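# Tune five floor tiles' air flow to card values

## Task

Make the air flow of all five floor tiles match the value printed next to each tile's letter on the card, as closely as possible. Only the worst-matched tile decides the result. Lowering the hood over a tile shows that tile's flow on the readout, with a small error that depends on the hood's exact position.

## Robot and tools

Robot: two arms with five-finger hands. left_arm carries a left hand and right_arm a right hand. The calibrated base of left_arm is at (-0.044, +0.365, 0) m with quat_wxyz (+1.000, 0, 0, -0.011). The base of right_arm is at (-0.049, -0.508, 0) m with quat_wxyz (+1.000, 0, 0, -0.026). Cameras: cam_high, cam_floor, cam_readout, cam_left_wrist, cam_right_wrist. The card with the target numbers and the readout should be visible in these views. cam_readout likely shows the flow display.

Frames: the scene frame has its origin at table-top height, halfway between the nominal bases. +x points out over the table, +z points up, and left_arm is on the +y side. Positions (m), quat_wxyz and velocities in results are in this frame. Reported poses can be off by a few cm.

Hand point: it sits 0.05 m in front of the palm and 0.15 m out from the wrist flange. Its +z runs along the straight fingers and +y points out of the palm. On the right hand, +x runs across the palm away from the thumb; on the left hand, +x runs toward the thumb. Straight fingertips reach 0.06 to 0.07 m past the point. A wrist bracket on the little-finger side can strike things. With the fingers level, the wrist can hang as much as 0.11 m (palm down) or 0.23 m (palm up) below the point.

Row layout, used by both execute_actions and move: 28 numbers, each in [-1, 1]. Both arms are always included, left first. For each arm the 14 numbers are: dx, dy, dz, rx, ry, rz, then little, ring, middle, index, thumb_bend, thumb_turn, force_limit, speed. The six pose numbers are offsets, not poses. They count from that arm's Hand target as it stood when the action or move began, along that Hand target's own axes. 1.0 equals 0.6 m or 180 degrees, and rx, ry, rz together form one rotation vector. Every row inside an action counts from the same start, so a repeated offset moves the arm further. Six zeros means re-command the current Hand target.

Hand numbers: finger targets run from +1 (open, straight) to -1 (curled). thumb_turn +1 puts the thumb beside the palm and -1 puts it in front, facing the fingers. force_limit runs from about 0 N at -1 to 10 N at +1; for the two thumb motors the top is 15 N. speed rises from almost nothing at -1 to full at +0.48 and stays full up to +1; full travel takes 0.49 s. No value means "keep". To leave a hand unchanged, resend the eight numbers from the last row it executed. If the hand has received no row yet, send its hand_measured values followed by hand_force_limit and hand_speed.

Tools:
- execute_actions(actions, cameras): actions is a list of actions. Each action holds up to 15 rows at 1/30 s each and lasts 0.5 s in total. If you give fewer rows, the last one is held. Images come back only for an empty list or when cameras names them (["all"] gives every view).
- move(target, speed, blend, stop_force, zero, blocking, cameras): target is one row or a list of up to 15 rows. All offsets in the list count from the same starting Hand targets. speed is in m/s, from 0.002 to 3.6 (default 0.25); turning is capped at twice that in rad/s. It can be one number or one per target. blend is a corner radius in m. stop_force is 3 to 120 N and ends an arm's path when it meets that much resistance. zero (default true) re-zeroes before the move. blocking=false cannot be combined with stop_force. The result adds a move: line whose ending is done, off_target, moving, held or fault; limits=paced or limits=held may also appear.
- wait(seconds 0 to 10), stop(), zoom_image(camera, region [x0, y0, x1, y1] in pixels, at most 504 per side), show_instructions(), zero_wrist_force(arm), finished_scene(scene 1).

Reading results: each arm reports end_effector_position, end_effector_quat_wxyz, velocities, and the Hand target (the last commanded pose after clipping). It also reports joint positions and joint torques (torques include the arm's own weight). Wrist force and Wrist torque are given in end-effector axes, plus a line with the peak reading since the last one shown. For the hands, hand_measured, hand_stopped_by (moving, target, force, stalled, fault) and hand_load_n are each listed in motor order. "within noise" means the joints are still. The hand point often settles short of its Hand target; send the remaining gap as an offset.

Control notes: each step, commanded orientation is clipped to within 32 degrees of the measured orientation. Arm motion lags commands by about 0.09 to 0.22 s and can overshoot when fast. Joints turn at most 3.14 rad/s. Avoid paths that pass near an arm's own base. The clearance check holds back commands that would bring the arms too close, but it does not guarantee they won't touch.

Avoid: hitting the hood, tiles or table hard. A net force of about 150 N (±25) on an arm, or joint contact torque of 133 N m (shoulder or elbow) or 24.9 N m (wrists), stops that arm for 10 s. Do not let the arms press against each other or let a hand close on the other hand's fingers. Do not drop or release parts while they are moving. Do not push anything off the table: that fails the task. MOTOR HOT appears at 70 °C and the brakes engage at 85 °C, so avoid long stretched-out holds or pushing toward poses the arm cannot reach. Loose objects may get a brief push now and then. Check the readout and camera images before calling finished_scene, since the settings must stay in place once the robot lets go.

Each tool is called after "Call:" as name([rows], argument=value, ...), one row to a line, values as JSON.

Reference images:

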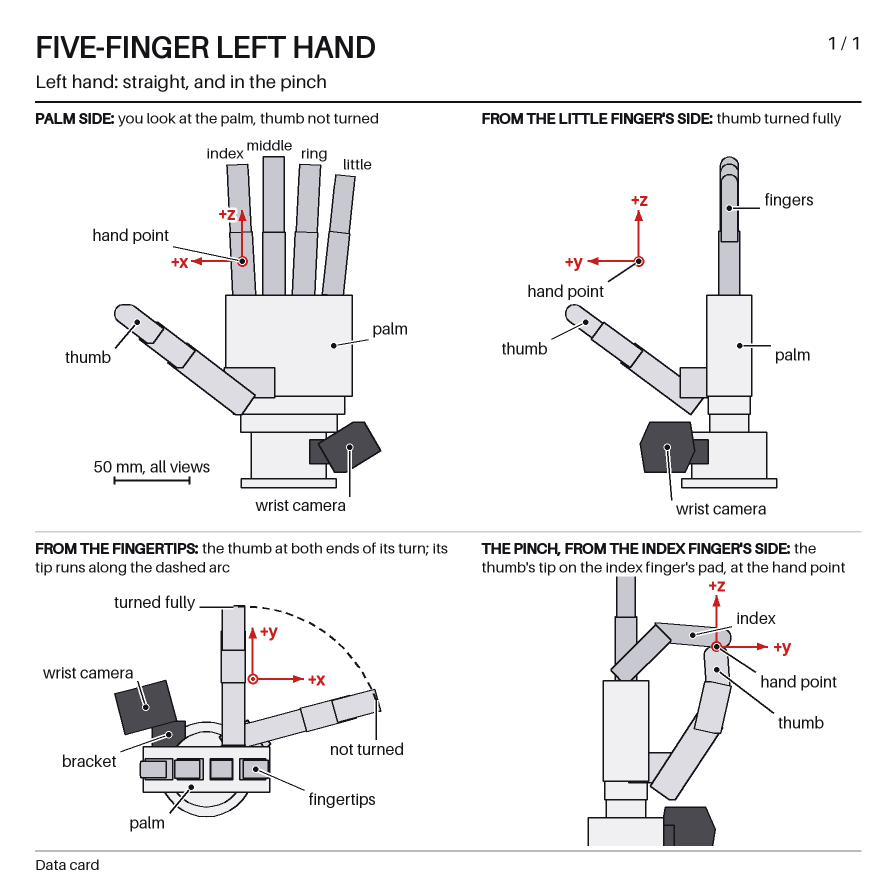

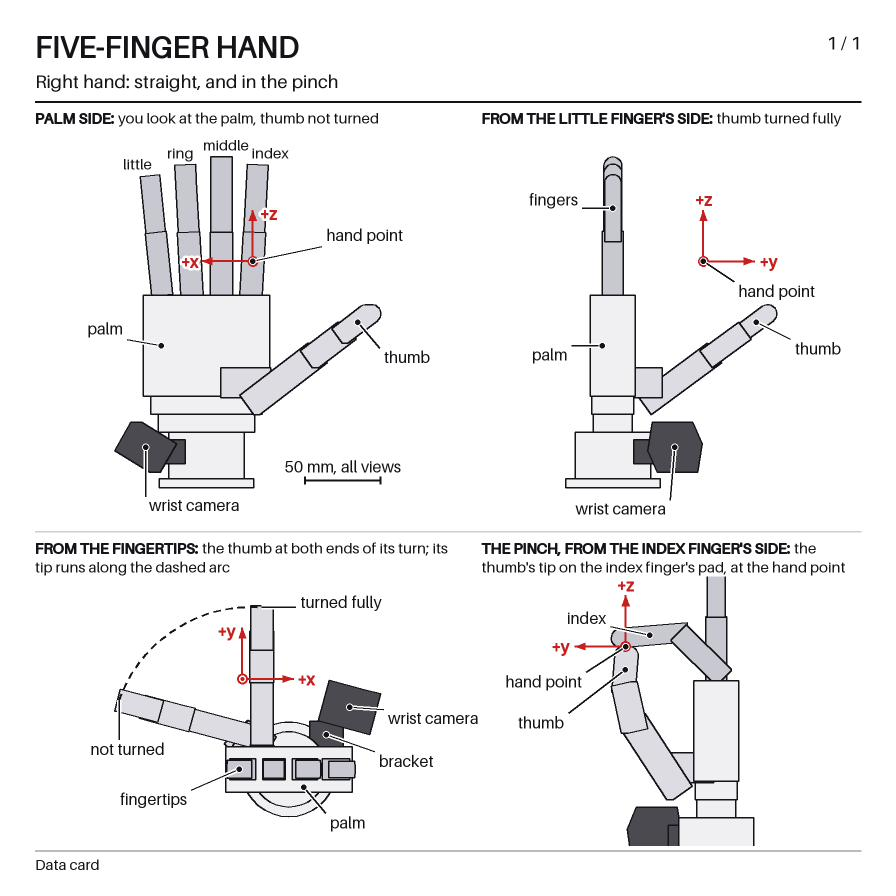

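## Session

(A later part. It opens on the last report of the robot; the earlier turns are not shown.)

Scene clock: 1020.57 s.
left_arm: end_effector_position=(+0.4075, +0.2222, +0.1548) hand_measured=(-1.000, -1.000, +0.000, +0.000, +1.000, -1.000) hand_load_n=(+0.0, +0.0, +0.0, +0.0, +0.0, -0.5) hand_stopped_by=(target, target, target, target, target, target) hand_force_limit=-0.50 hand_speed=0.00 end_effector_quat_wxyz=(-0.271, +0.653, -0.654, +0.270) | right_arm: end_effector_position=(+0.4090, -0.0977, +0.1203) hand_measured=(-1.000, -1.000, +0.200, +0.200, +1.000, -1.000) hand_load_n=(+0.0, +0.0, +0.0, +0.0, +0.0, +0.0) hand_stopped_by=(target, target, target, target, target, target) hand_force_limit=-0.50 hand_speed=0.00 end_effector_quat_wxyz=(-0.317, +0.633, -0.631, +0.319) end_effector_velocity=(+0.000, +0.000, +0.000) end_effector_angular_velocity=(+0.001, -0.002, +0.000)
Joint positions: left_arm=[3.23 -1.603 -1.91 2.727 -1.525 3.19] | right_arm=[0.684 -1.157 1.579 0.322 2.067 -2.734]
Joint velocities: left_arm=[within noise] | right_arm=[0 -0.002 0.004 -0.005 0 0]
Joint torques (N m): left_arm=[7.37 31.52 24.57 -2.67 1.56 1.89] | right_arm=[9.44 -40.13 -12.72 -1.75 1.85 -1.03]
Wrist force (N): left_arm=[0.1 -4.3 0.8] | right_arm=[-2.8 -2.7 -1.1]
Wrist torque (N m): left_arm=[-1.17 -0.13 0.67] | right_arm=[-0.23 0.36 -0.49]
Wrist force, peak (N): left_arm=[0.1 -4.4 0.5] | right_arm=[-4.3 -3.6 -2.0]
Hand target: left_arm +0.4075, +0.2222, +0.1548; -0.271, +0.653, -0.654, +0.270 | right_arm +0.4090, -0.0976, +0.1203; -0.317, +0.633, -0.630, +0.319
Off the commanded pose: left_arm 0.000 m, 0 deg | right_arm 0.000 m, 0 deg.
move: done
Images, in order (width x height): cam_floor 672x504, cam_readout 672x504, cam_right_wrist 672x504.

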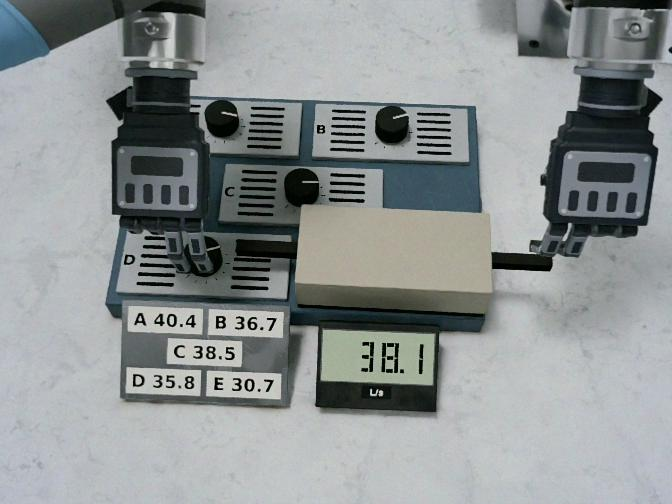

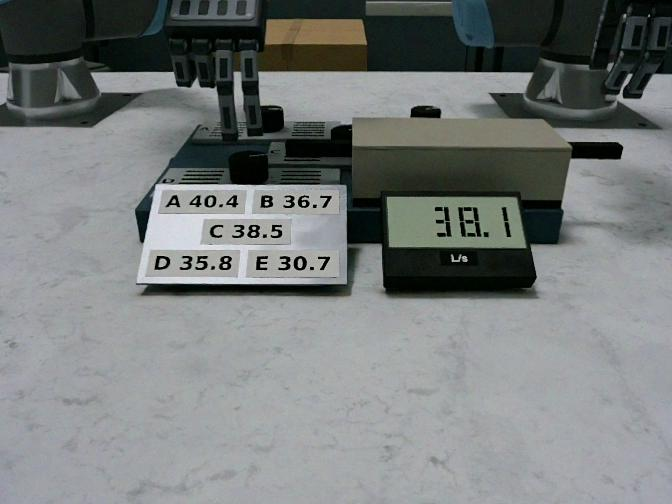

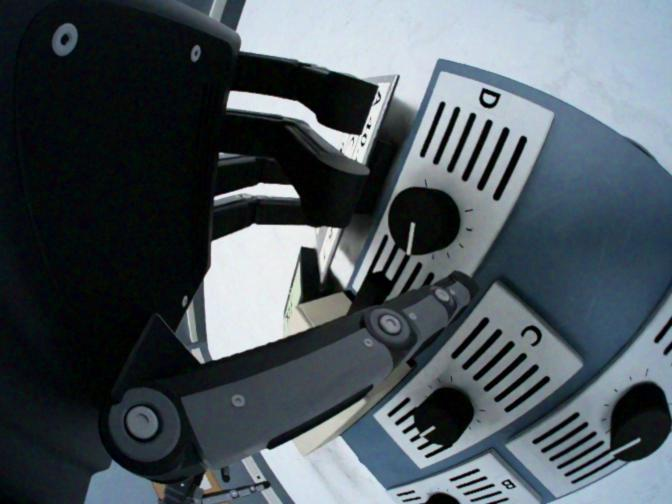

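Call:
move([
  [0, 0, 0, 0, 0, 0, -1, -1, 0, 0, 1, -1, -0.5, 0, 0.002, 0.0661, 0.0487, 0, 0, 0, -1, -1, 0.2, 0.2, 1, -1, -0.5, 0],
  [0, 0, 0, 0, 0, 0, -1, -1, 0, 0, 1, -1, -0.5, 0, 0.002, 0.0661, 0.0487, 0, 0, 0, -1, -1, -0.2, -0.2, 0.1, -1, -0.5, -0.7],
], speed=0.06, cameras=["cam_floor", "cam_readout", "cam_right_wrist"])

Call:
zoom_image(camera="cam_right_wrist", region=[300, 120, 500, 320])

Scene clock: 1042.87 s.
left_arm: end_effector_position=(+0.4075, +0.2222, +0.1548) hand_measured=(-1.000, -1.000, +0.000, +0.000, +1.000, -1.000) hand_load_n=(+0.0, +0.0, +0.0, +0.0, +0.0, +0.0) hand_stopped_by=(target, target, target, target, target, target) hand_force_limit=-0.50 hand_speed=0.00 end_effector_quat_wxyz=(-0.271, +0.653, -0.654, +0.270) | right_arm: end_effector_position=(+0.4089, -0.0991, +0.0710) hand_measured=(-1.000, -1.000, +0.040, +0.012, +0.550, -1.000) hand_load_n=(+0.0, +0.0, +8.5, +6.5, +6.0, +0.5) hand_stopped_by=(target, target, force, force, force, target) hand_force_limit=-0.50 hand_speed=-0.70 end_effector_quat_wxyz=(-0.317, +0.633, -0.631, +0.319)
Joint positions: left_arm=[3.23 -1.603 -1.91 2.727 -1.525 3.19] | right_arm=[0.681 -1.107 1.644 0.206 2.065 -2.736]
Joint torques (N m): left_arm=[6.94 28.81 23.85 -2.96 1.32 1.9] | right_arm=[5.72 -42.43 -11.57 0.67 0.84 -0.36]
Wrist force (N): left_arm=[0.2 -4.2 0.5] | right_arm=[-2.3 -0.1 10.3]
Wrist torque (N m): left_arm=[-1.16 -0.15 0.67] | right_arm=[0.01 0.24 -0.34]
Wrist force, peak (N): left_arm=[0.3 -4.4 0.5] | right_arm=[-3.0 -6.3 13.6]
Hand target: left_arm +0.4075, +0.2222, +0.1548; -0.271, +0.653, -0.654, +0.270 | right_arm +0.4089, -0.0990, +0.0710; -0.317, +0.633, -0.630, +0.319
Off the commanded pose: left_arm 0.000 m, 0 deg | right_arm 0.000 m, 0 deg.
move: done
Images, in order (width x height): cam_floor 672x504, cam_readout 672x504, cam_right_wrist 672x504.

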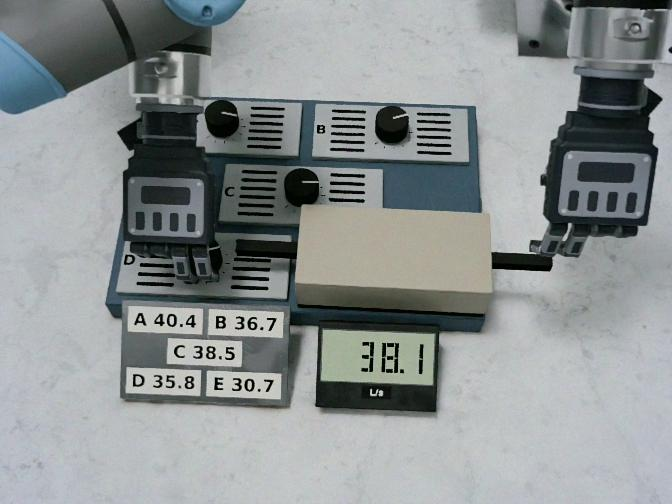

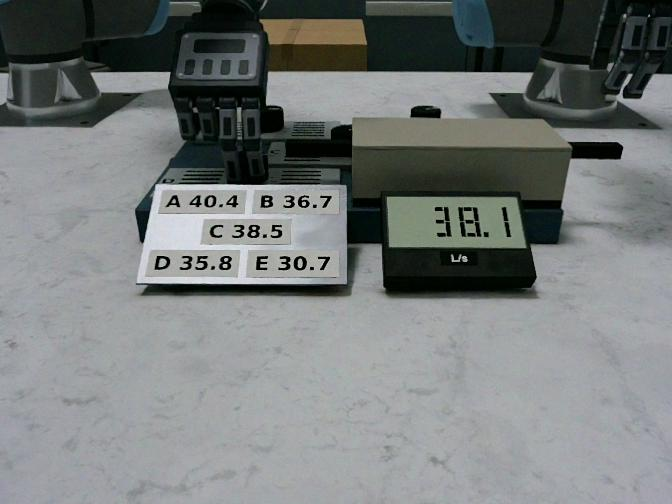

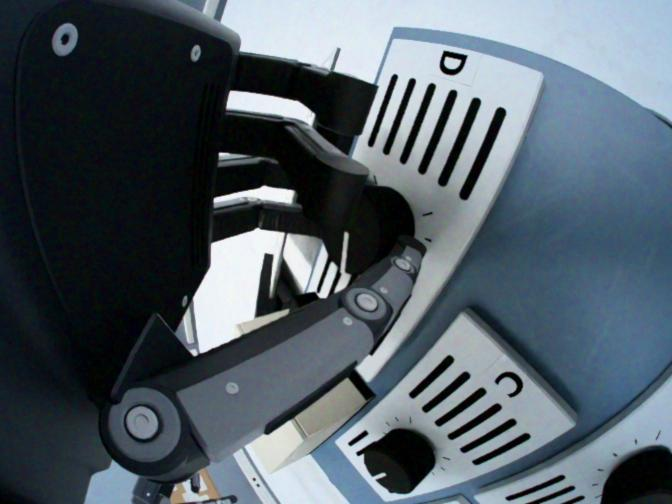

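Scaled by 2.520 from the camera's 672x504 image, which has a finer 960x720 frame.

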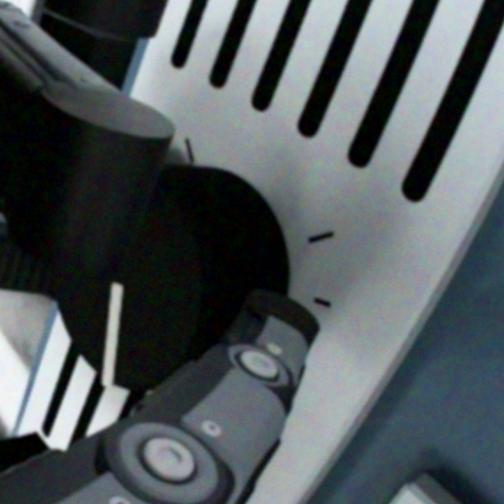

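Call:
move(target=[0, 0, 0, 0, 0, 0, -1, -1, 0, 0, 1, -1, -0.5, 0, -0.0041, 0.0048, -0.0066, 0, -0.1118, -0.0824, -1, -1, -0.2, -0.2, 0.1, -1, -0.5, -0.7], speed=0.2, cameras=["cam_readout"])

Scene clock: 1047.37 s.
left_arm: end_effector_position=(+0.4075, +0.2222, +0.1548) hand_measured=(-1.000, -1.000, +0.000, +0.000, +1.000, -1.000) hand_load_n=(+0.0, +0.0, +0.0, +0.0, +0.0, +0.0) hand_stopped_by=(target, target, target, target, target, target) hand_force_limit=-0.50 hand_speed=0.00 end_effector_quat_wxyz=(-0.271, +0.653, -0.654, +0.270) | right_arm: end_effector_position=(+0.4040, -0.0967, +0.0711) hand_measured=(-1.000, -1.000, +0.040, +0.010, +0.552, -1.000) hand_load_n=(+0.0, +0.0, +6.0, +1.0, +9.0, +1.0) hand_stopped_by=(target, target, force, force, force, target) hand_force_limit=-0.50 hand_speed=-0.70 end_effector_quat_wxyz=(-0.378, +0.754, -0.479, +0.242)
Joint positions: left_arm=[3.23 -1.603 -1.91 2.727 -1.525 3.19] | right_arm=[0.529 -1.201 1.766 0.075 1.604 -3.12]
Joint torques (N m): left_arm=[7.11 27.38 23.37 -3.02 1.28 1.51] | right_arm=[12.59 -23.88 -28.03 1.53 -1.4 -1.21]
Wrist force (N): left_arm=[0.1 -4.2 0.4] | right_arm=[-1.1 -2.6 -5.5]
Wrist torque (N m): left_arm=[-1.13 -0.13 0.66] | right_arm=[-0.24 0.44 -0.54]
Wrist force, peak (N): left_arm=[-0.1 -4.5 0.3] | right_arm=[-0.1 -2.7 13.1]
Hand target: left_arm +0.4075, +0.2222, +0.1548; -0.271, +0.653, -0.654, +0.270 | right_arm +0.4040, -0.0966, +0.0711; -0.378, +0.754, -0.479, +0.242
Off the commanded pose: left_arm 0.000 m, 0 deg | right_arm 0.000 m, 0 deg.
move: done
Images, in order (width x height): cam_readout 672x504.

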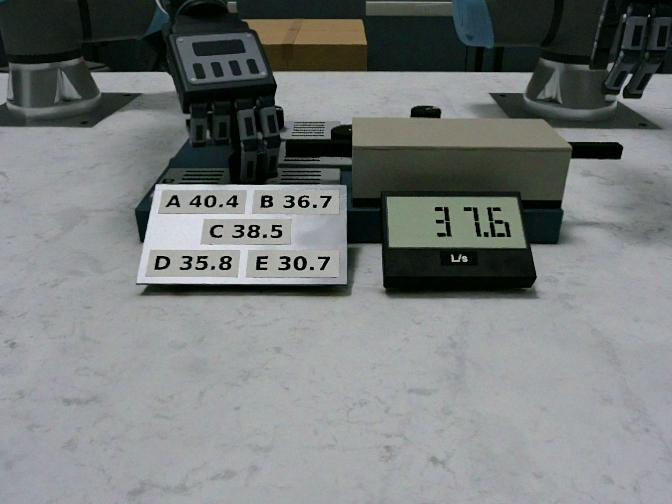

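Call:
move([
  [0, 0, 0, 0, 0, 0, -1, -1, 0, 0, 1, -1, -0.5, 0, -0.0015, 0.0012, -0.0017, 0, -0.0313, -0.0231, -1, -1, -0.2, -0.2, 0.1, -1, -0.5, -0.7],
  [0, 0, 0, 0, 0, 0, -1, -1, 0, 0, 1, -1, -0.5, 0, -0.0015, 0.0012, -0.0017, 0, -0.0313, -0.0231, -1, -1, 0.25, 0.25, 1, -1, -0.5, 0.2],
  [0, 0, 0, 0, 0, 0, -1, -1, 0, 0, 1, -1, -0.5, 0, -0.0015, -0.0659, -0.0511, 0, -0.0313, -0.0231, -1, -1, 0.25, 0.25, 1, -1, -0.5, 0.2],
  [0, 0, 0, 0, 0, 0, -1, -1, 0, 0, 1, -1, -0.5, 0, -0.1294, 0.0976, -0.2699, 0, 0.0134, 0.0099, -1, -1, 0.2, 0.2, 1, -1, -0.5, 0.2],
], speed=[0.2, 0.2, 0.2, 0.25], blend=[0, 0, 0.01, 0], cameras=["cam_readout", "cam_floor", "cam_right_wrist"])

Call:
zoom_image(camera="cam_floor", region=[130, 60, 330, 200])

Call:
zoom_image(camera="cam_readout", region=[180, 20, 340, 160])

Scene clock: 1065.87 s.
left_arm: end_effector_position=(+0.4075, +0.2222, +0.1548) hand_measured=(-1.000, -1.000, +0.000, +0.000, +1.000, -1.000) hand_load_n=(+0.0, +0.0, +0.0, +0.0, +0.0, +0.0) hand_stopped_by=(target, target, target, target, target, target) hand_force_limit=-0.50 hand_speed=0.00 end_effector_quat_wxyz=(-0.271, +0.653, -0.654, +0.270) | right_arm: end_effector_position=(+0.2217, -0.0961, +0.1205) hand_measured=(-1.000, -1.000, +0.200, +0.200, +1.000, -1.000) hand_load_n=(+0.0, +0.0, +0.0, +0.0, +0.0, +0.0) hand_stopped_by=(target, target, target, target, target, target) hand_force_limit=-0.50 hand_speed=0.20 end_effector_quat_wxyz=(-0.372, +0.741, -0.499, +0.252)
Joint positions: left_arm=[3.23 -1.603 -1.91 2.727 -1.525 3.19] | right_arm=[0.845 -1.477 1.983 0.175 1.897 -2.891]
Joint torques (N m): left_arm=[7.04 26 23.53 -2.72 1.21 1.45] | right_arm=[15.17 -27.32 -11.18 -1.98 1.54 2.3]
Wrist force (N): left_arm=[0.1 -4.2 0.7] | right_arm=[-2.9 -2.7 -1.1]
Wrist torque (N m): left_arm=[-1.15 -0.13 0.66] | right_arm=[-0.21 0.37 -0.38]
Wrist force, peak (N): left_arm=[0.0 -4.5 0.6] | right_arm=[-5.1 -3.1 -10.0]
Hand target: left_arm +0.4075, +0.2222, +0.1548; -0.271, +0.653, -0.654, +0.270 | right_arm +0.2216, -0.0960, +0.1205; -0.372, +0.741, -0.499, +0.252
Off the commanded pose: left_arm 0.000 m, 0 deg | right_arm 0.000 m, 0 deg.
move: done
Images, in order (width x height): cam_floor 672x504, cam_readout 672x504, cam_right_wrist 672x504.

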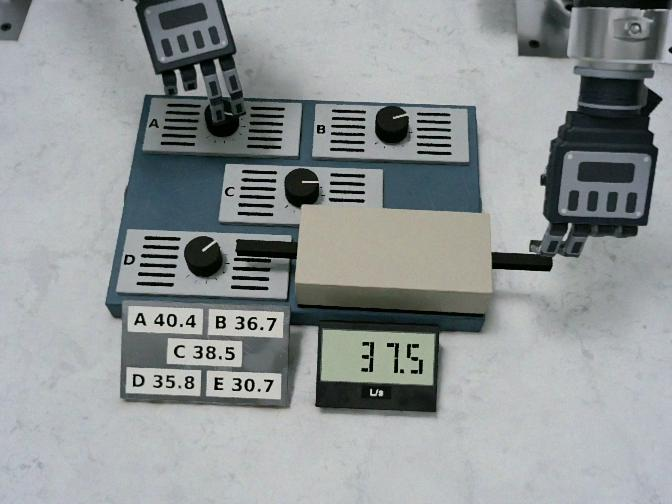

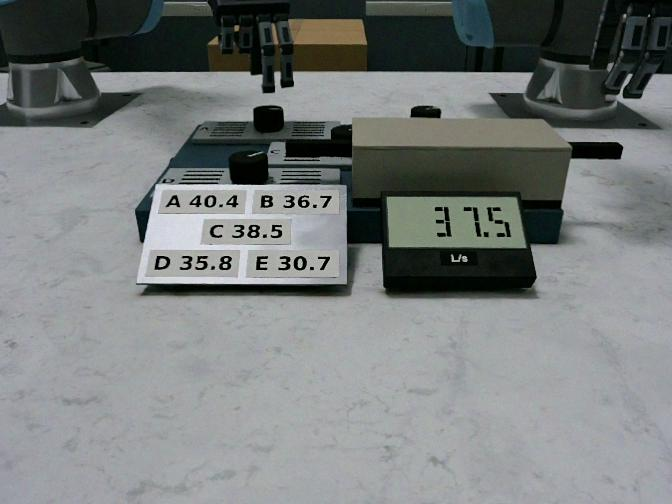

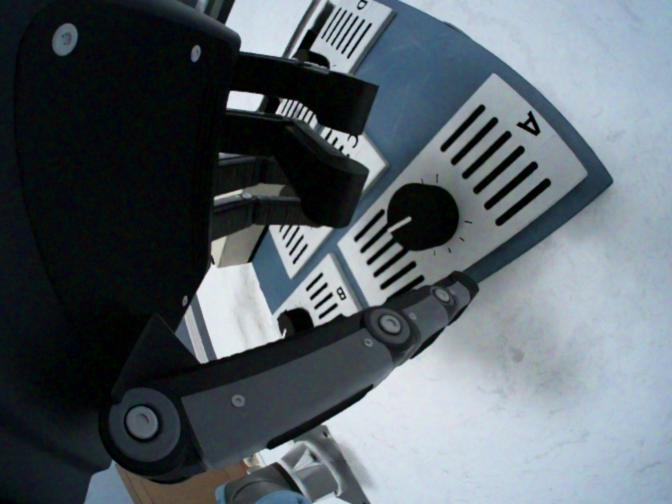

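Scaled by 2.520 from the camera's 672x504 image, which has a finer 960x720 frame.

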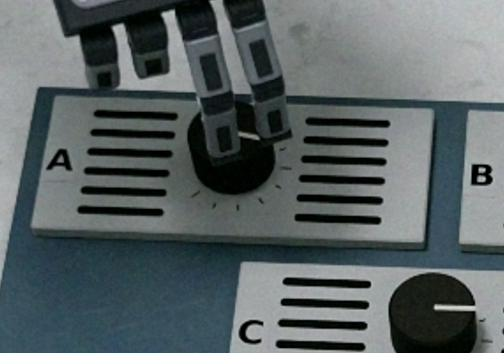

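Scaled by 3.150 from the camera's 672x504 image, which has a finer 960x720 frame.

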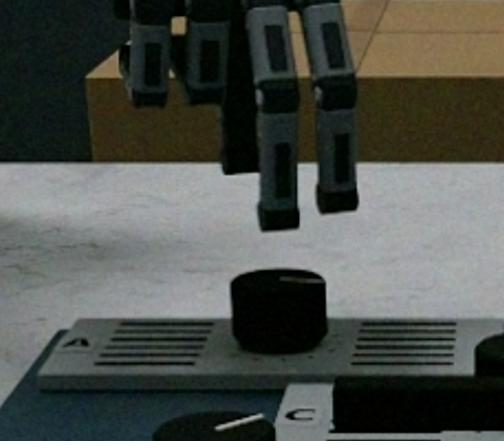

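Call:
move([
  [0, 0, 0, 0, 0, 0, -1, -1, 0, 0, 1, -1, -0.5, 0, 0.0036, 0.0664, 0.0489, 0, 0, 0, -1, -1, 0.2, 0.2, 1, -1, -0.5, 0.2],
  [0, 0, 0, 0, 0, 0, -1, -1, 0, 0, 1, -1, -0.5, 0, 0.0036, 0.0664, 0.0489, 0, 0, 0, -1, -1, -0.2, -0.2, 0.1, -1, -0.5, -0.7],
], speed=[0.08, 0.1], cameras=["cam_right_wrist"])

Call:
move([
  [0, 0, 0, 0, 0, 0, -1, -1, 0, 0, 1, -1, -0.5, 0, 0.0062, -0.0031, 0.0042, 0, 0.0984, 0.0725, -1, -1, -0.2, -0.2, 0.1, -1, -0.5, -0.7],
  [0, 0, 0, 0, 0, 0, -1, -1, 0, 0, 1, -1, -0.5, 0, 0.0135, -0.0045, 0.0062, 0, 0.1923, 0.1417, -1, -1, -0.2, -0.2, 0.1, -1, -0.5, -0.7],
], speed=0.2, blend=[0.002, 0], cameras=["cam_readout", "cam_right_wrist"])

Scene clock: 1096.07 s.
left_arm: end_effector_position=(+0.4075, +0.2222, +0.1548) hand_measured=(-1.000, -1.000, +0.000, +0.000, +1.000, -1.000) hand_load_n=(+0.0, +0.0, +0.0, +0.0, +0.0, +0.0) hand_stopped_by=(target, target, target, target, target, target) hand_force_limit=-0.50 hand_speed=0.00 end_effector_quat_wxyz=(-0.271, +0.653, -0.654, +0.270) | right_arm: end_effector_position=(+0.2223, -0.0982, +0.0710) hand_measured=(-1.000, -1.000, +0.068, +0.038, +0.520, -1.000) hand_load_n=(+0.0, +0.0, +8.5, +5.0, +3.5, +0.0) hand_stopped_by=(target, target, force, force, force, target) hand_force_limit=-0.50 hand_speed=-0.70 end_effector_quat_wxyz=(-0.372, +0.741, -0.499, +0.252)
Joint positions: left_arm=[3.23 -1.603 -1.91 2.727 -1.525 3.19] | right_arm=[0.839 -1.411 2.056 0.035 1.892 -2.895]
Joint torques (N m): left_arm=[7.53 23.18 24.24 -2.99 1.3 1.25] | right_arm=[13.28 -18.01 -14.06 3.94 -1.52 1.54]
Wrist force (N): left_arm=[0.2 -4.1 0.5] | right_arm=[-3.0 -3.0 10.4]
Wrist torque (N m): left_arm=[-1.13 -0.15 0.66] | right_arm=[-0.13 0.26 -0.40]
Wrist force, peak (N): left_arm=[0.1 -4.4 0.6] | right_arm=[-3.3 -6.5 12.7]
Hand target: left_arm +0.4075, +0.2222, +0.1548; -0.271, +0.653, -0.654, +0.270 | right_arm +0.2223, -0.0983, +0.0710; -0.372, +0.741, -0.499, +0.252
Off the commanded pose: left_arm 0.000 m, 0 deg | right_arm 0.000 m, 0 deg.
move: done
Images, in order (width x height): cam_right_wrist 672x504.

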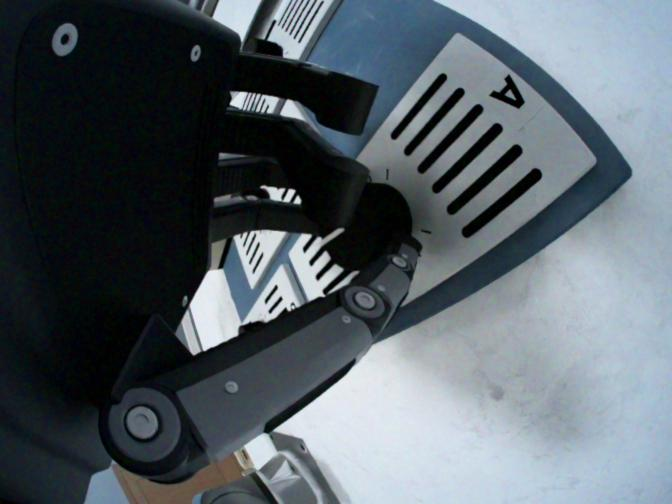

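Scene clock: 1098.43 s.
left_arm: end_effector_position=(+0.4075, +0.2222, +0.1548) hand_measured=(-1.000, -1.000, +0.000, +0.000, +1.000, -1.000) hand_load_n=(+0.0, +0.0, +0.0, +0.0, +0.0, +0.0) hand_stopped_by=(target, target, target, target, target, target) hand_force_limit=-0.50 hand_speed=0.00 end_effector_quat_wxyz=(-0.271, +0.653, -0.654, +0.270) | right_arm: end_effector_position=(+0.2295, -0.1040, +0.0710) hand_measured=(-1.000, -1.000, +0.066, +0.038, +0.520, -1.000) hand_load_n=(+0.0, +0.0, +1.0, +9.0, +4.5, +0.5) hand_stopped_by=(target, target, force, force, force, target) hand_force_limit=-0.50 hand_speed=-0.70 end_effector_quat_wxyz=(+0.254, -0.507, +0.735, -0.372) end_effector_velocity=(+0.000, +0.000, +0.001) end_effector_angular_velocity=(+0.003, -0.001, -0.003)
Joint positions: left_arm=[3.23 -1.603 -1.91 2.727 -1.525 3.19] | right_arm=[1.066 -1.044 1.693 0.674 2.482 -1.886]
Joint velocities: left_arm=[within noise] | right_arm=[-0.001 -0.002 0.001 0.002 0 0.005]
Joint torques (N m): left_arm=[6.81 21.2 23.56 -3 1.08 1.18] | right_arm=[-13.58 -26.6 -9.71 4.32 -1.28 1.79]
Wrist force (N): left_arm=[0.2 -4.0 0.5] | right_arm=[-8.0 -11.5 -1.4]
Wrist torque (N m): left_arm=[-1.12 -0.15 0.66] | right_arm=[-0.37 0.29 -0.44]
Wrist force, peak (N): left_arm=[0.1 -4.4 0.7] | right_arm=[-13.6 -8.6 9.2]
Hand target: left_arm +0.4075, +0.2222, +0.1548; -0.271, +0.653, -0.654, +0.270 | right_arm +0.2296, -0.1040, +0.0710; +0.254, -0.507, +0.735, -0.372
Off the commanded pose: left_arm 0.000 m, 0 deg | right_arm 0.000 m, 0 deg.
move: done
Images, in order (width x height): cam_readout 672x504, cam_right_wrist 672x504.

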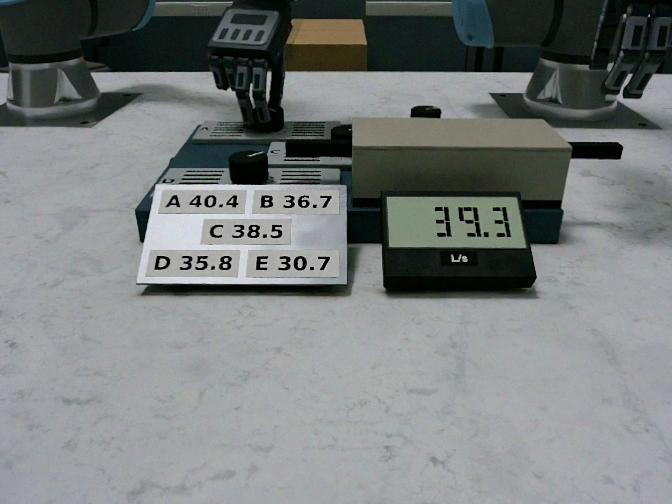

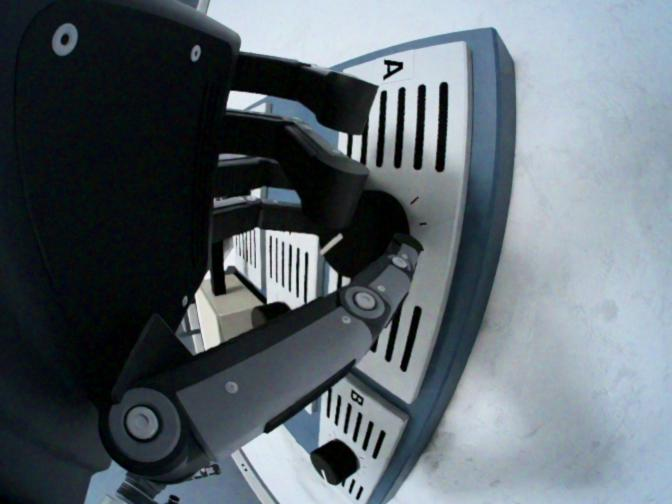

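Call:
move([
  [0, 0, 0, 0, 0, 0, -1, -1, 0, 0, 1, -1, -0.5, 0, 0, 0, 0, 0, 0, 0, -1, -1, 0.25, 0.25, 1, -1, -0.5, 0.2],
  [0, 0, 0, 0, 0, 0, -1, -1, 0, 0, 1, -1, -0.5, 0, 0, -0.1073, -0.0791, 0, 0, 0, -1, -1, 0.25, 0.25, 1, -1, -0.5, 0.2],
  [0, 0, 0, 0, 0, 0, -1, -1, 0, 0, 1, -1, -0.5, 0, 0.0476, -0.312, 0.1707, -0.0472, -0.0886, -0.0761, -1, -1, 0.25, 0.25, 1, -1, -0.5, 0.2],
  [0.2468, 0.2553, -0.1732, 0.0476, 0.0506, 0.0435, -1, -1, 0.2, 0.2, 1, -1, -0.5, 0, 0.0476, -0.312, 0.1707, -0.0472, -0.0886, -0.0761, -1, -1, 0, 0, 1, -1, -0.5, 0.2],
], speed=0.3, blend=[0, 0.01, 0.01, 0], cameras=["cam_high", "cam_readout", "cam_floor", "cam_left_wrist"])

Call:
zoom_image(camera="cam_floor", region=[130, 80, 430, 280])

Scene clock: 1117.53 s.
left_arm: end_effector_position=(+0.2256, +0.0744, +0.1197) hand_measured=(-1.000, -1.000, +0.200, +0.200, +1.000, -1.000) hand_load_n=(+0.0, +0.0, +0.0, +0.0, +0.0, +0.0) hand_stopped_by=(target, target, target, target, target, target) hand_force_limit=-0.50 hand_speed=0.00 end_effector_quat_wxyz=(+0.284, -0.561, +0.694, -0.350) | right_arm: end_effector_position=(+0.4004, -0.1994, +0.1608) hand_measured=(-1.000, -1.000, +0.000, +0.000, +1.000, -1.000) hand_load_n=(+0.0, +0.0, +0.0, +0.0, +0.0, +0.0) hand_stopped_by=(target, target, target, target, target, target) hand_force_limit=-0.50 hand_speed=0.20 end_effector_quat_wxyz=(-0.269, +0.655, -0.653, +0.271)
Joint positions: left_arm=[2.611 -1.411 -2.228 2.974 -1.845 2.935] | right_arm=[0.451 -1.329 1.659 0.5 1.851 -2.854]
Joint torques (N m): left_arm=[-5.73 23.58 9.14 1.58 -1.52 -2.25] | right_arm=[-14.27 -22.33 -26.6 -0.61 1.16 -2.16]
Wrist force (N): left_arm=[0.3 -4.5 1.0] | right_arm=[-2.8 -2.8 -1.6]
Wrist torque (N m): left_arm=[-1.28 -0.09 0.61] | right_arm=[-0.22 0.39 -0.40]
Wrist force, peak (N): left_arm=[-1.3 -5.9 1.8] | right_arm=[-8.9 -11.8 -3.2]
Hand target: left_arm +0.2256, +0.0743, +0.1197; +0.284, -0.561, +0.694, -0.350 | right_arm +0.4004, -0.1994, +0.1608; -0.269, +0.655, -0.653, +0.271
Off the commanded pose: left_arm 0.000 m, 0 deg | right_arm 0.000 m, 0 deg.
move: done
Images, in order (width x height): cam_high 672x504, cam_floor 672x504, cam_readout 672x504, cam_left_wrist 672x504.

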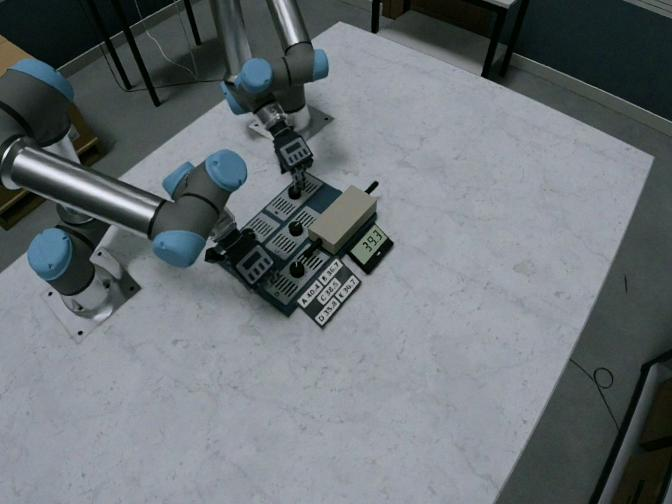

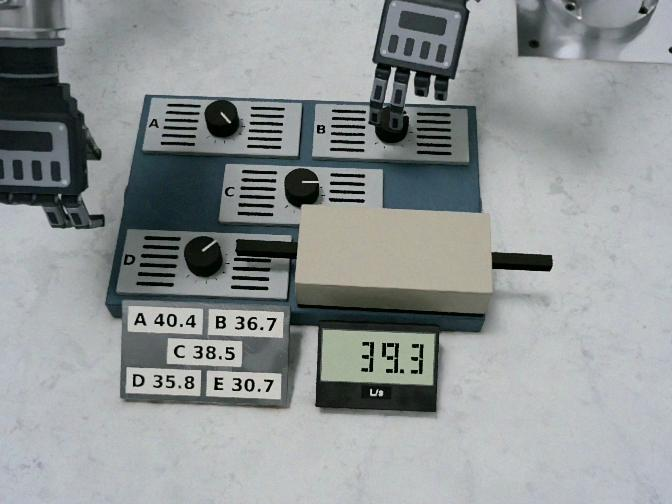

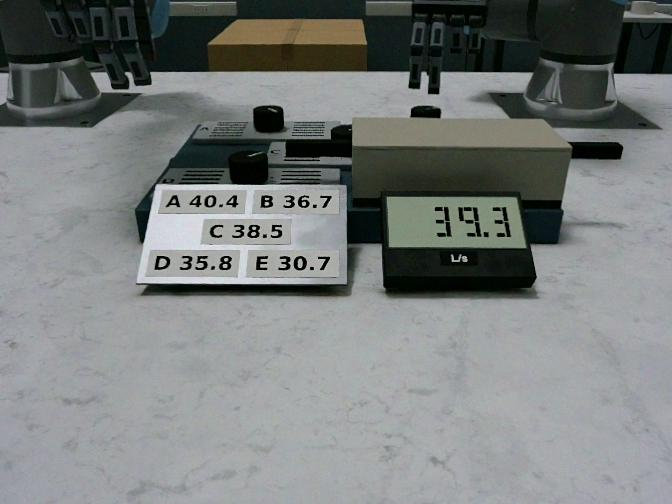

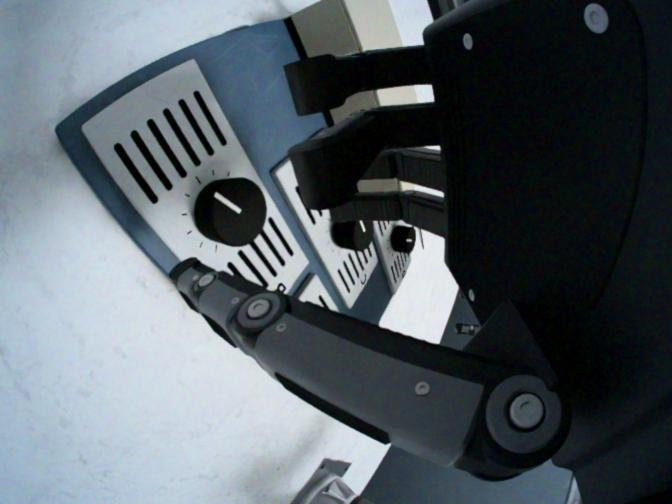

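Scaled by 1.680 from the camera's 672x504 image, which has a finer 960x720 frame.

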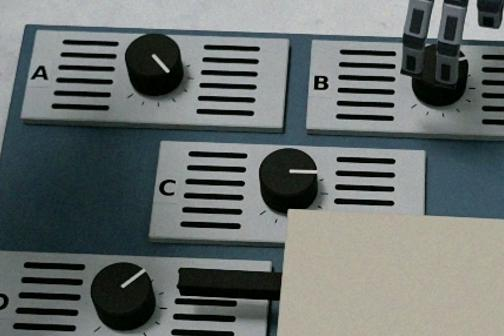

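Call:
move([
  [-0.0016, 0.0655, 0.0479, 0, 0, 0, -1, -1, 0.2, 0.2, 1, -1, -0.5, 0.2, 0, 0, 0, 0, 0, 0, -1, -1, 0, 0, 1, -1, -0.5, 0.2],
  [-0.0016, 0.0655, 0.0479, 0, 0, 0, -1, -1, -0.2, -0.2, 0.1, -1, -0.5, -0.7, 0, 0, 0, 0, 0, 0, -1, -1, 0, 0, 1, -1, -0.5, 0.2],
], speed=[0.08, 0.1])

Call:
move(target=[-0.0062, -0.003, 0.0042, 0, -0.0984, -0.0725, -1, -1, -0.2, -0.2, 0.1, -1, -0.5, -0.7, 0, 0, 0, 0, 0, 0, -1, -1, 0, 0, 1, -1, -0.5, 0.2], speed=0.2, cameras=["cam_readout", "cam_left_wrist"])

Scene clock: 1129.23 s.
left_arm: end_effector_position=(+0.2256, +0.0754, +0.0710) hand_measured=(-1.000, -1.000, +0.066, +0.038, +0.534, -1.000) hand_load_n=(+0.0, +0.0, +5.5, +4.5, +4.0, +0.0) hand_stopped_by=(target, target, force, force, force, target) hand_force_limit=-0.50 hand_speed=-0.70 end_effector_quat_wxyz=(+0.284, -0.561, +0.694, -0.350) | right_arm: end_effector_position=(+0.4004, -0.1994, +0.1608) hand_measured=(-1.000, -1.000, +0.000, +0.000, +1.000, -1.000) hand_load_n=(+0.0, +0.0, +0.0, -0.5, +0.0, +0.0) hand_stopped_by=(target, target, target, target, target, target) hand_force_limit=-0.50 hand_speed=0.20 end_effector_quat_wxyz=(-0.269, +0.655, -0.653, +0.271)
Joint positions: left_arm=[2.615 -1.489 -2.309 3.135 -1.842 2.937] | right_arm=[0.451 -1.329 1.659 0.5 1.851 -2.854]
Joint torques (N m): left_arm=[-6.01 24.44 7.62 -2.51 0.4 -2.15] | right_arm=[-8.04 -21.75 -15.21 1.04 1.13 -1.59]
Wrist force (N): left_arm=[0.3 -3.6 7.0] | right_arm=[-2.8 -2.7 -1.8]
Wrist torque (N m): left_arm=[-1.18 0.02 0.56] | right_arm=[-0.20 0.38 -0.40]
Wrist force, peak (N): left_arm=[0.5 -5.8 8.4] | right_arm=[-2.9 -3.0 -1.7]
Hand target: left_arm +0.2257, +0.0754, +0.0710; +0.284, -0.561, +0.694, -0.350 | right_arm +0.4004, -0.1994, +0.1608; -0.269, +0.655, -0.653, +0.271
Off the commanded pose: left_arm 0.000 m, 0 deg | right_arm 0.000 m, 0 deg.
move: done

Scene clock: 1130.70 s.
left_arm: end_effector_position=(+0.2295, +0.0784, +0.0709) hand_measured=(-1.000, -1.000, +0.066, +0.038, +0.534, -1.000) hand_load_n=(+0.0, +0.0, +0.5, +5.0, +5.0, -3.0) hand_stopped_by=(target, target, force, force, force, target) hand_force_limit=-0.50 hand_speed=-0.70 end_effector_quat_wxyz=(-0.346, +0.683, -0.574, +0.290) | right_arm: end_effector_position=(+0.4004, -0.1994, +0.1608) hand_measured=(-1.000, -1.000, +0.000, +0.000, +1.000, -1.000) hand_load_n=(+0.0, +0.0, +0.0, +0.0, +0.0, +0.0) hand_stopped_by=(target, target, target, target, target, target) hand_force_limit=-0.50 hand_speed=0.20 end_effector_quat_wxyz=(-0.269, +0.655, -0.653, +0.271)
Joint positions: left_arm=[2.397 -1.695 -2.152 2.951 -2.279 2.461] | right_arm=[0.451 -1.329 1.659 0.5 1.851 -2.854]
Joint torques (N m): left_arm=[1.02 20.15 11.77 -1.84 -1.36 -2.16] | right_arm=[-6.93 -22.3 -15.07 0.95 1.26 -1.65]
Wrist force (N): left_arm=[-0.7 -8.9 -2.0] | right_arm=[-2.8 -2.6 -1.7]
Wrist torque (N m): left_arm=[-1.32 -0.12 0.70] | right_arm=[-0.19 0.39 -0.40]
Wrist force, peak (N): left_arm=[1.4 -2.9 9.0] | right_arm=[-3.1 -2.9 -1.7]
Hand target: left_arm +0.2295, +0.0784, +0.0710; -0.346, +0.683, -0.574, +0.290 | right_arm +0.4004, -0.1994, +0.1608; -0.269, +0.655, -0.653, +0.271
Off the commanded pose: left_arm 0.000 m, 0 deg | right_arm 0.000 m, 0 deg.
move: done
Images, in order (width x height): cam_readout 672x504, cam_left_wrist 672x504.

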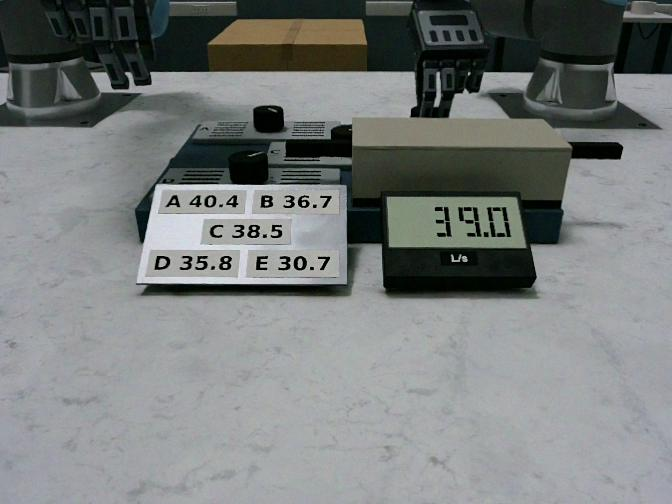

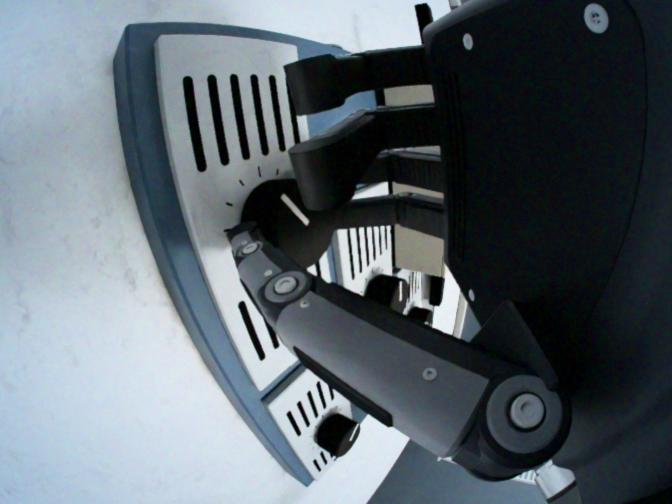

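Call:
move([
  [-0.002, -0.0012, 0.0016, 0, -0.0358, -0.0264, -1, -1, -0.2, -0.2, 0.1, -1, -0.5, -0.7, 0, 0, 0, 0, 0, 0, -1, -1, 0, 0, 1, -1, -0.5, 0.2],
  [-0.002, -0.0012, 0.0016, 0, -0.0358, -0.0264, -1, -1, 0.25, 0.25, 1, -1, -0.5, 0.2, 0, 0, 0, 0, 0, 0, -1, -1, 0, 0, 1, -1, -0.5, 0.2],
  [-0.002, -0.1085, -0.0775, 0, -0.0358, -0.0264, -1, -1, 0.25, 0.25, 1, -1, -0.5, 0.2, 0, 0, 0, 0, 0, 0, -1, -1, 0, 0, 1, -1, -0.5, 0.2],
  [-0.1845, -0.3107, 0.1857, -0.0476, 0.0422, 0.0362, -1, -1, 0, 0, 1, -1, -0.5, 0.2, -0.2937, 0, 0.0154, 0, 0, 0, -1, -1, 0, 0, 1, -1, -0.5, 0.2],
], speed=[0.2, 0.2, 0.25, 0.3], blend=[0, 0, 0.01, 0], cameras=["cam_readout", "cam_floor"])

Scene clock: 1168.97 s.
left_arm: end_effector_position=(+0.4076, +0.2219, +0.1552) hand_measured=(-1.000, -1.000, +0.000, +0.000, +1.000, -1.000) hand_load_n=(+0.0, +0.0, +0.0, +0.5, +0.0, +0.0) hand_stopped_by=(target, target, target, target, target, target) hand_force_limit=-0.50 hand_speed=0.20 end_effector_quat_wxyz=(-0.271, +0.653, -0.654, +0.270) | right_arm: end_effector_position=(+0.4067, -0.0233, +0.1536) hand_measured=(-1.000, -1.000, +0.000, +0.000, +1.000, -1.000) hand_load_n=(+0.0, +0.0, +0.0, +0.0, +0.0, +0.5) hand_stopped_by=(target, target, target, target, target, target) hand_force_limit=-0.50 hand_speed=0.20 end_effector_quat_wxyz=(-0.269, +0.655, -0.653, +0.271)
Joint positions: left_arm=[3.229 -1.603 -1.909 2.727 -1.525 3.189] | right_arm=[0.764 -0.979 1.19 0.716 2.052 -2.595]
Joint torques (N m): left_arm=[7.38 5.3 24.29 -2.89 0.52 1.96] | right_arm=[7.81 -34.91 -28.91 1.78 1.89 1.66]
Wrist force (N): left_arm=[0.1 -4.0 0.5] | right_arm=[-3.1 -3.0 -1.5]
Wrist torque (N m): left_arm=[-1.12 -0.14 0.63] | right_arm=[-0.28 0.42 -0.40]
Wrist force, peak (N): left_arm=[-1.4 -8.8 -4.2] | right_arm=[-4.8 -2.5 -1.4]
Hand target: left_arm +0.4076, +0.2219, +0.1552; -0.271, +0.653, -0.654, +0.270 | right_arm +0.4067, -0.0232, +0.1536; -0.269, +0.655, -0.653, +0.271
Off the commanded pose: left_arm 0.000 m, 0 deg | right_arm 0.000 m, 0 deg.
move: done
Images, in order (width x height): cam_floor 672x504, cam_readout 672x504.

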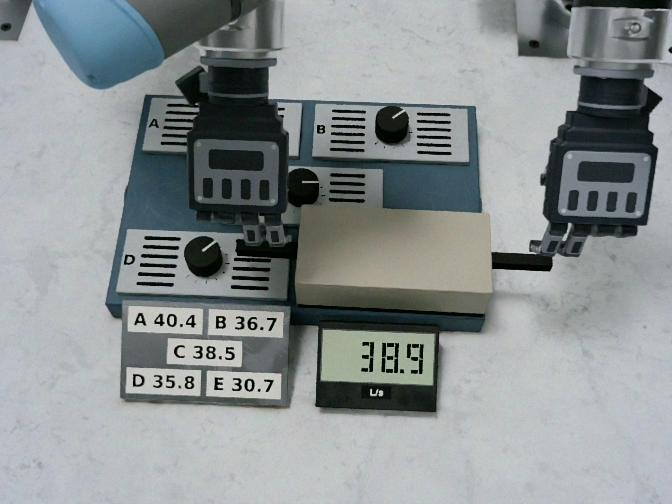

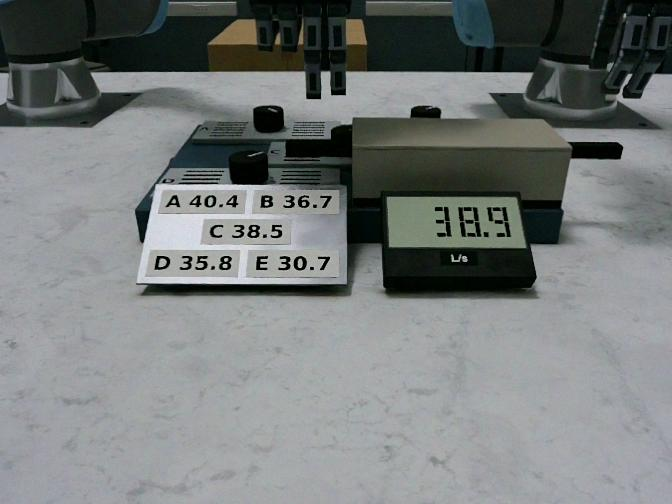

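Call:
move([
  [0, 0.0863, 0.0863, 0, 0, 0, -1, -1, 0, 0, 1, -1, -0.4, 0.2, 0, 0.0844, 0.0844, 0, 0, 0, -1, -1, 0, 0, 1, -1, -0.5, 0.2],
  [0, 0.0998, 0.0998, 0, 0, 0, -1, -1, 0, 0, 1, -1, -0.4, 0.2, 0, 0.0979, 0.0979, 0, 0, 0, -1, -1, 0, 0, 1, -1, -0.5, 0.2],
  [0, 0.107, 0.088, -0.125, 0, 0, -1, -1, 0, 0, 1, -1, -0.4, 0.2, 0, 0.1049, 0.0863, -0.125, 0, 0, -1, -1, 0, 0, 1, -1, -0.5, 0.2],
  [0, 0.1138, 0.0759, -0.25, 0, 0, -1, -1, 0, 0, 1, -1, -0.4, 0.2, 0, 0.112, 0.0745, -0.25, 0, 0, -1, -1, 0, 0, 1, -1, -0.5, 0.2],
  [0, 0.1138, 0.0759, -0.25, 0, 0, -1, -1, 0, 0, -0.3, -1, -0.6, -0.5, 0, 0.112, 0.0745, -0.25, 0, 0, -1, -1, 0, 0, -0.3, -1, -0.6, -0.5],
], speed=[0.25, 0.1, 0.15, 0.15, 0.1], blend=[0.003, 0.001, 0.002, 0, 0], cameras=["cam_readout", "cam_left_wrist", "cam_right_wrist"])

Scene clock: 1183.93 s.
left_arm: end_effector_position=(+0.3916, +0.2220, +0.0747) hand_measured=(-1.000, -1.000, +0.000, +0.000, +0.006, -1.000) hand_load_n=(+0.0, +0.0, +0.0, +0.0, +0.0, -0.5) hand_stopped_by=(target, target, target, target, force, target) hand_force_limit=-0.60 hand_speed=-0.50 end_effector_quat_wxyz=(-0.001, +0.707, -0.707, +0.000) | right_arm: end_effector_position=(+0.3905, -0.0236, +0.0745) hand_measured=(-1.000, -1.000, +0.000, +0.000, +0.058, -1.000) hand_load_n=(+0.0, -0.5, +0.0, +0.0, +5.0, +1.0) hand_stopped_by=(target, target, target, target, force, target) hand_force_limit=-0.60 hand_speed=-0.50 end_effector_quat_wxyz=(+0.002, +0.708, -0.707, +0.000)
Joint positions: left_arm=[3.205 -2.183 -1.451 2.063 -1.572 3.184] | right_arm=[0.59 -0.501 0.61 1.466 1.573 -2.604]
Joint torques (N m): left_arm=[5.92 44.66 20.01 -3.56 1.55 1.78] | right_arm=[11.93 -47.51 -26.89 2.82 -0.87 2.42]
Wrist force (N): left_arm=[0.1 -2.7 -1.3] | right_arm=[-1.9 -0.2 -4.3]
Wrist torque (N m): left_arm=[-0.73 -0.29 0.46] | right_arm=[-0.05 0.41 -0.25]
Wrist force, peak (N): left_arm=[0.1 -7.3 0.2] | right_arm=[-2.9 -5.0 -4.8]
Hand target: left_arm +0.3916, +0.2220, +0.0747; -0.001, +0.707, -0.707, +0.000 | right_arm +0.3906, -0.0236, +0.0745; +0.002, +0.708, -0.707, +0.000
Off the commanded pose: left_arm 0.000 m, 0 deg | right_arm 0.000 m, 0 deg.
move: done
Images, in order (width x height): cam_readout 672x504, cam_left_wrist 672x504, cam_right_wrist 672x504.

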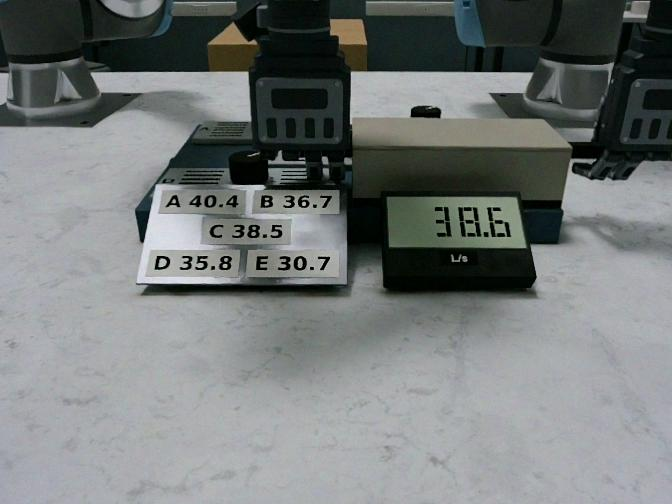

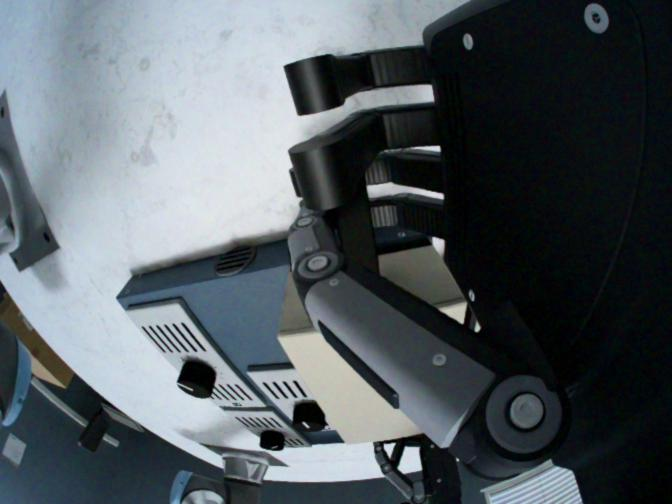

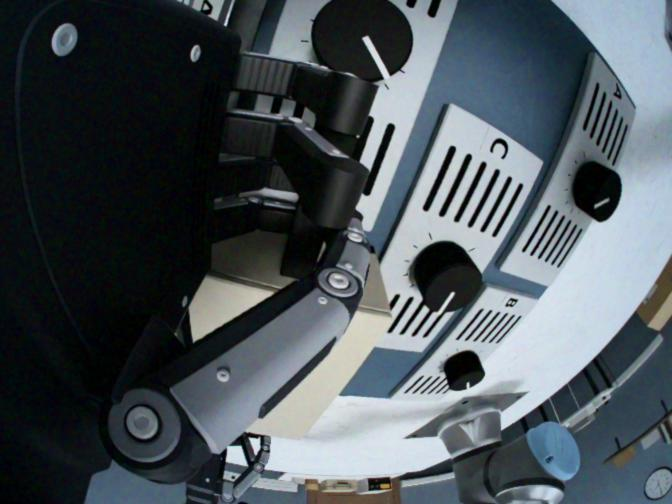

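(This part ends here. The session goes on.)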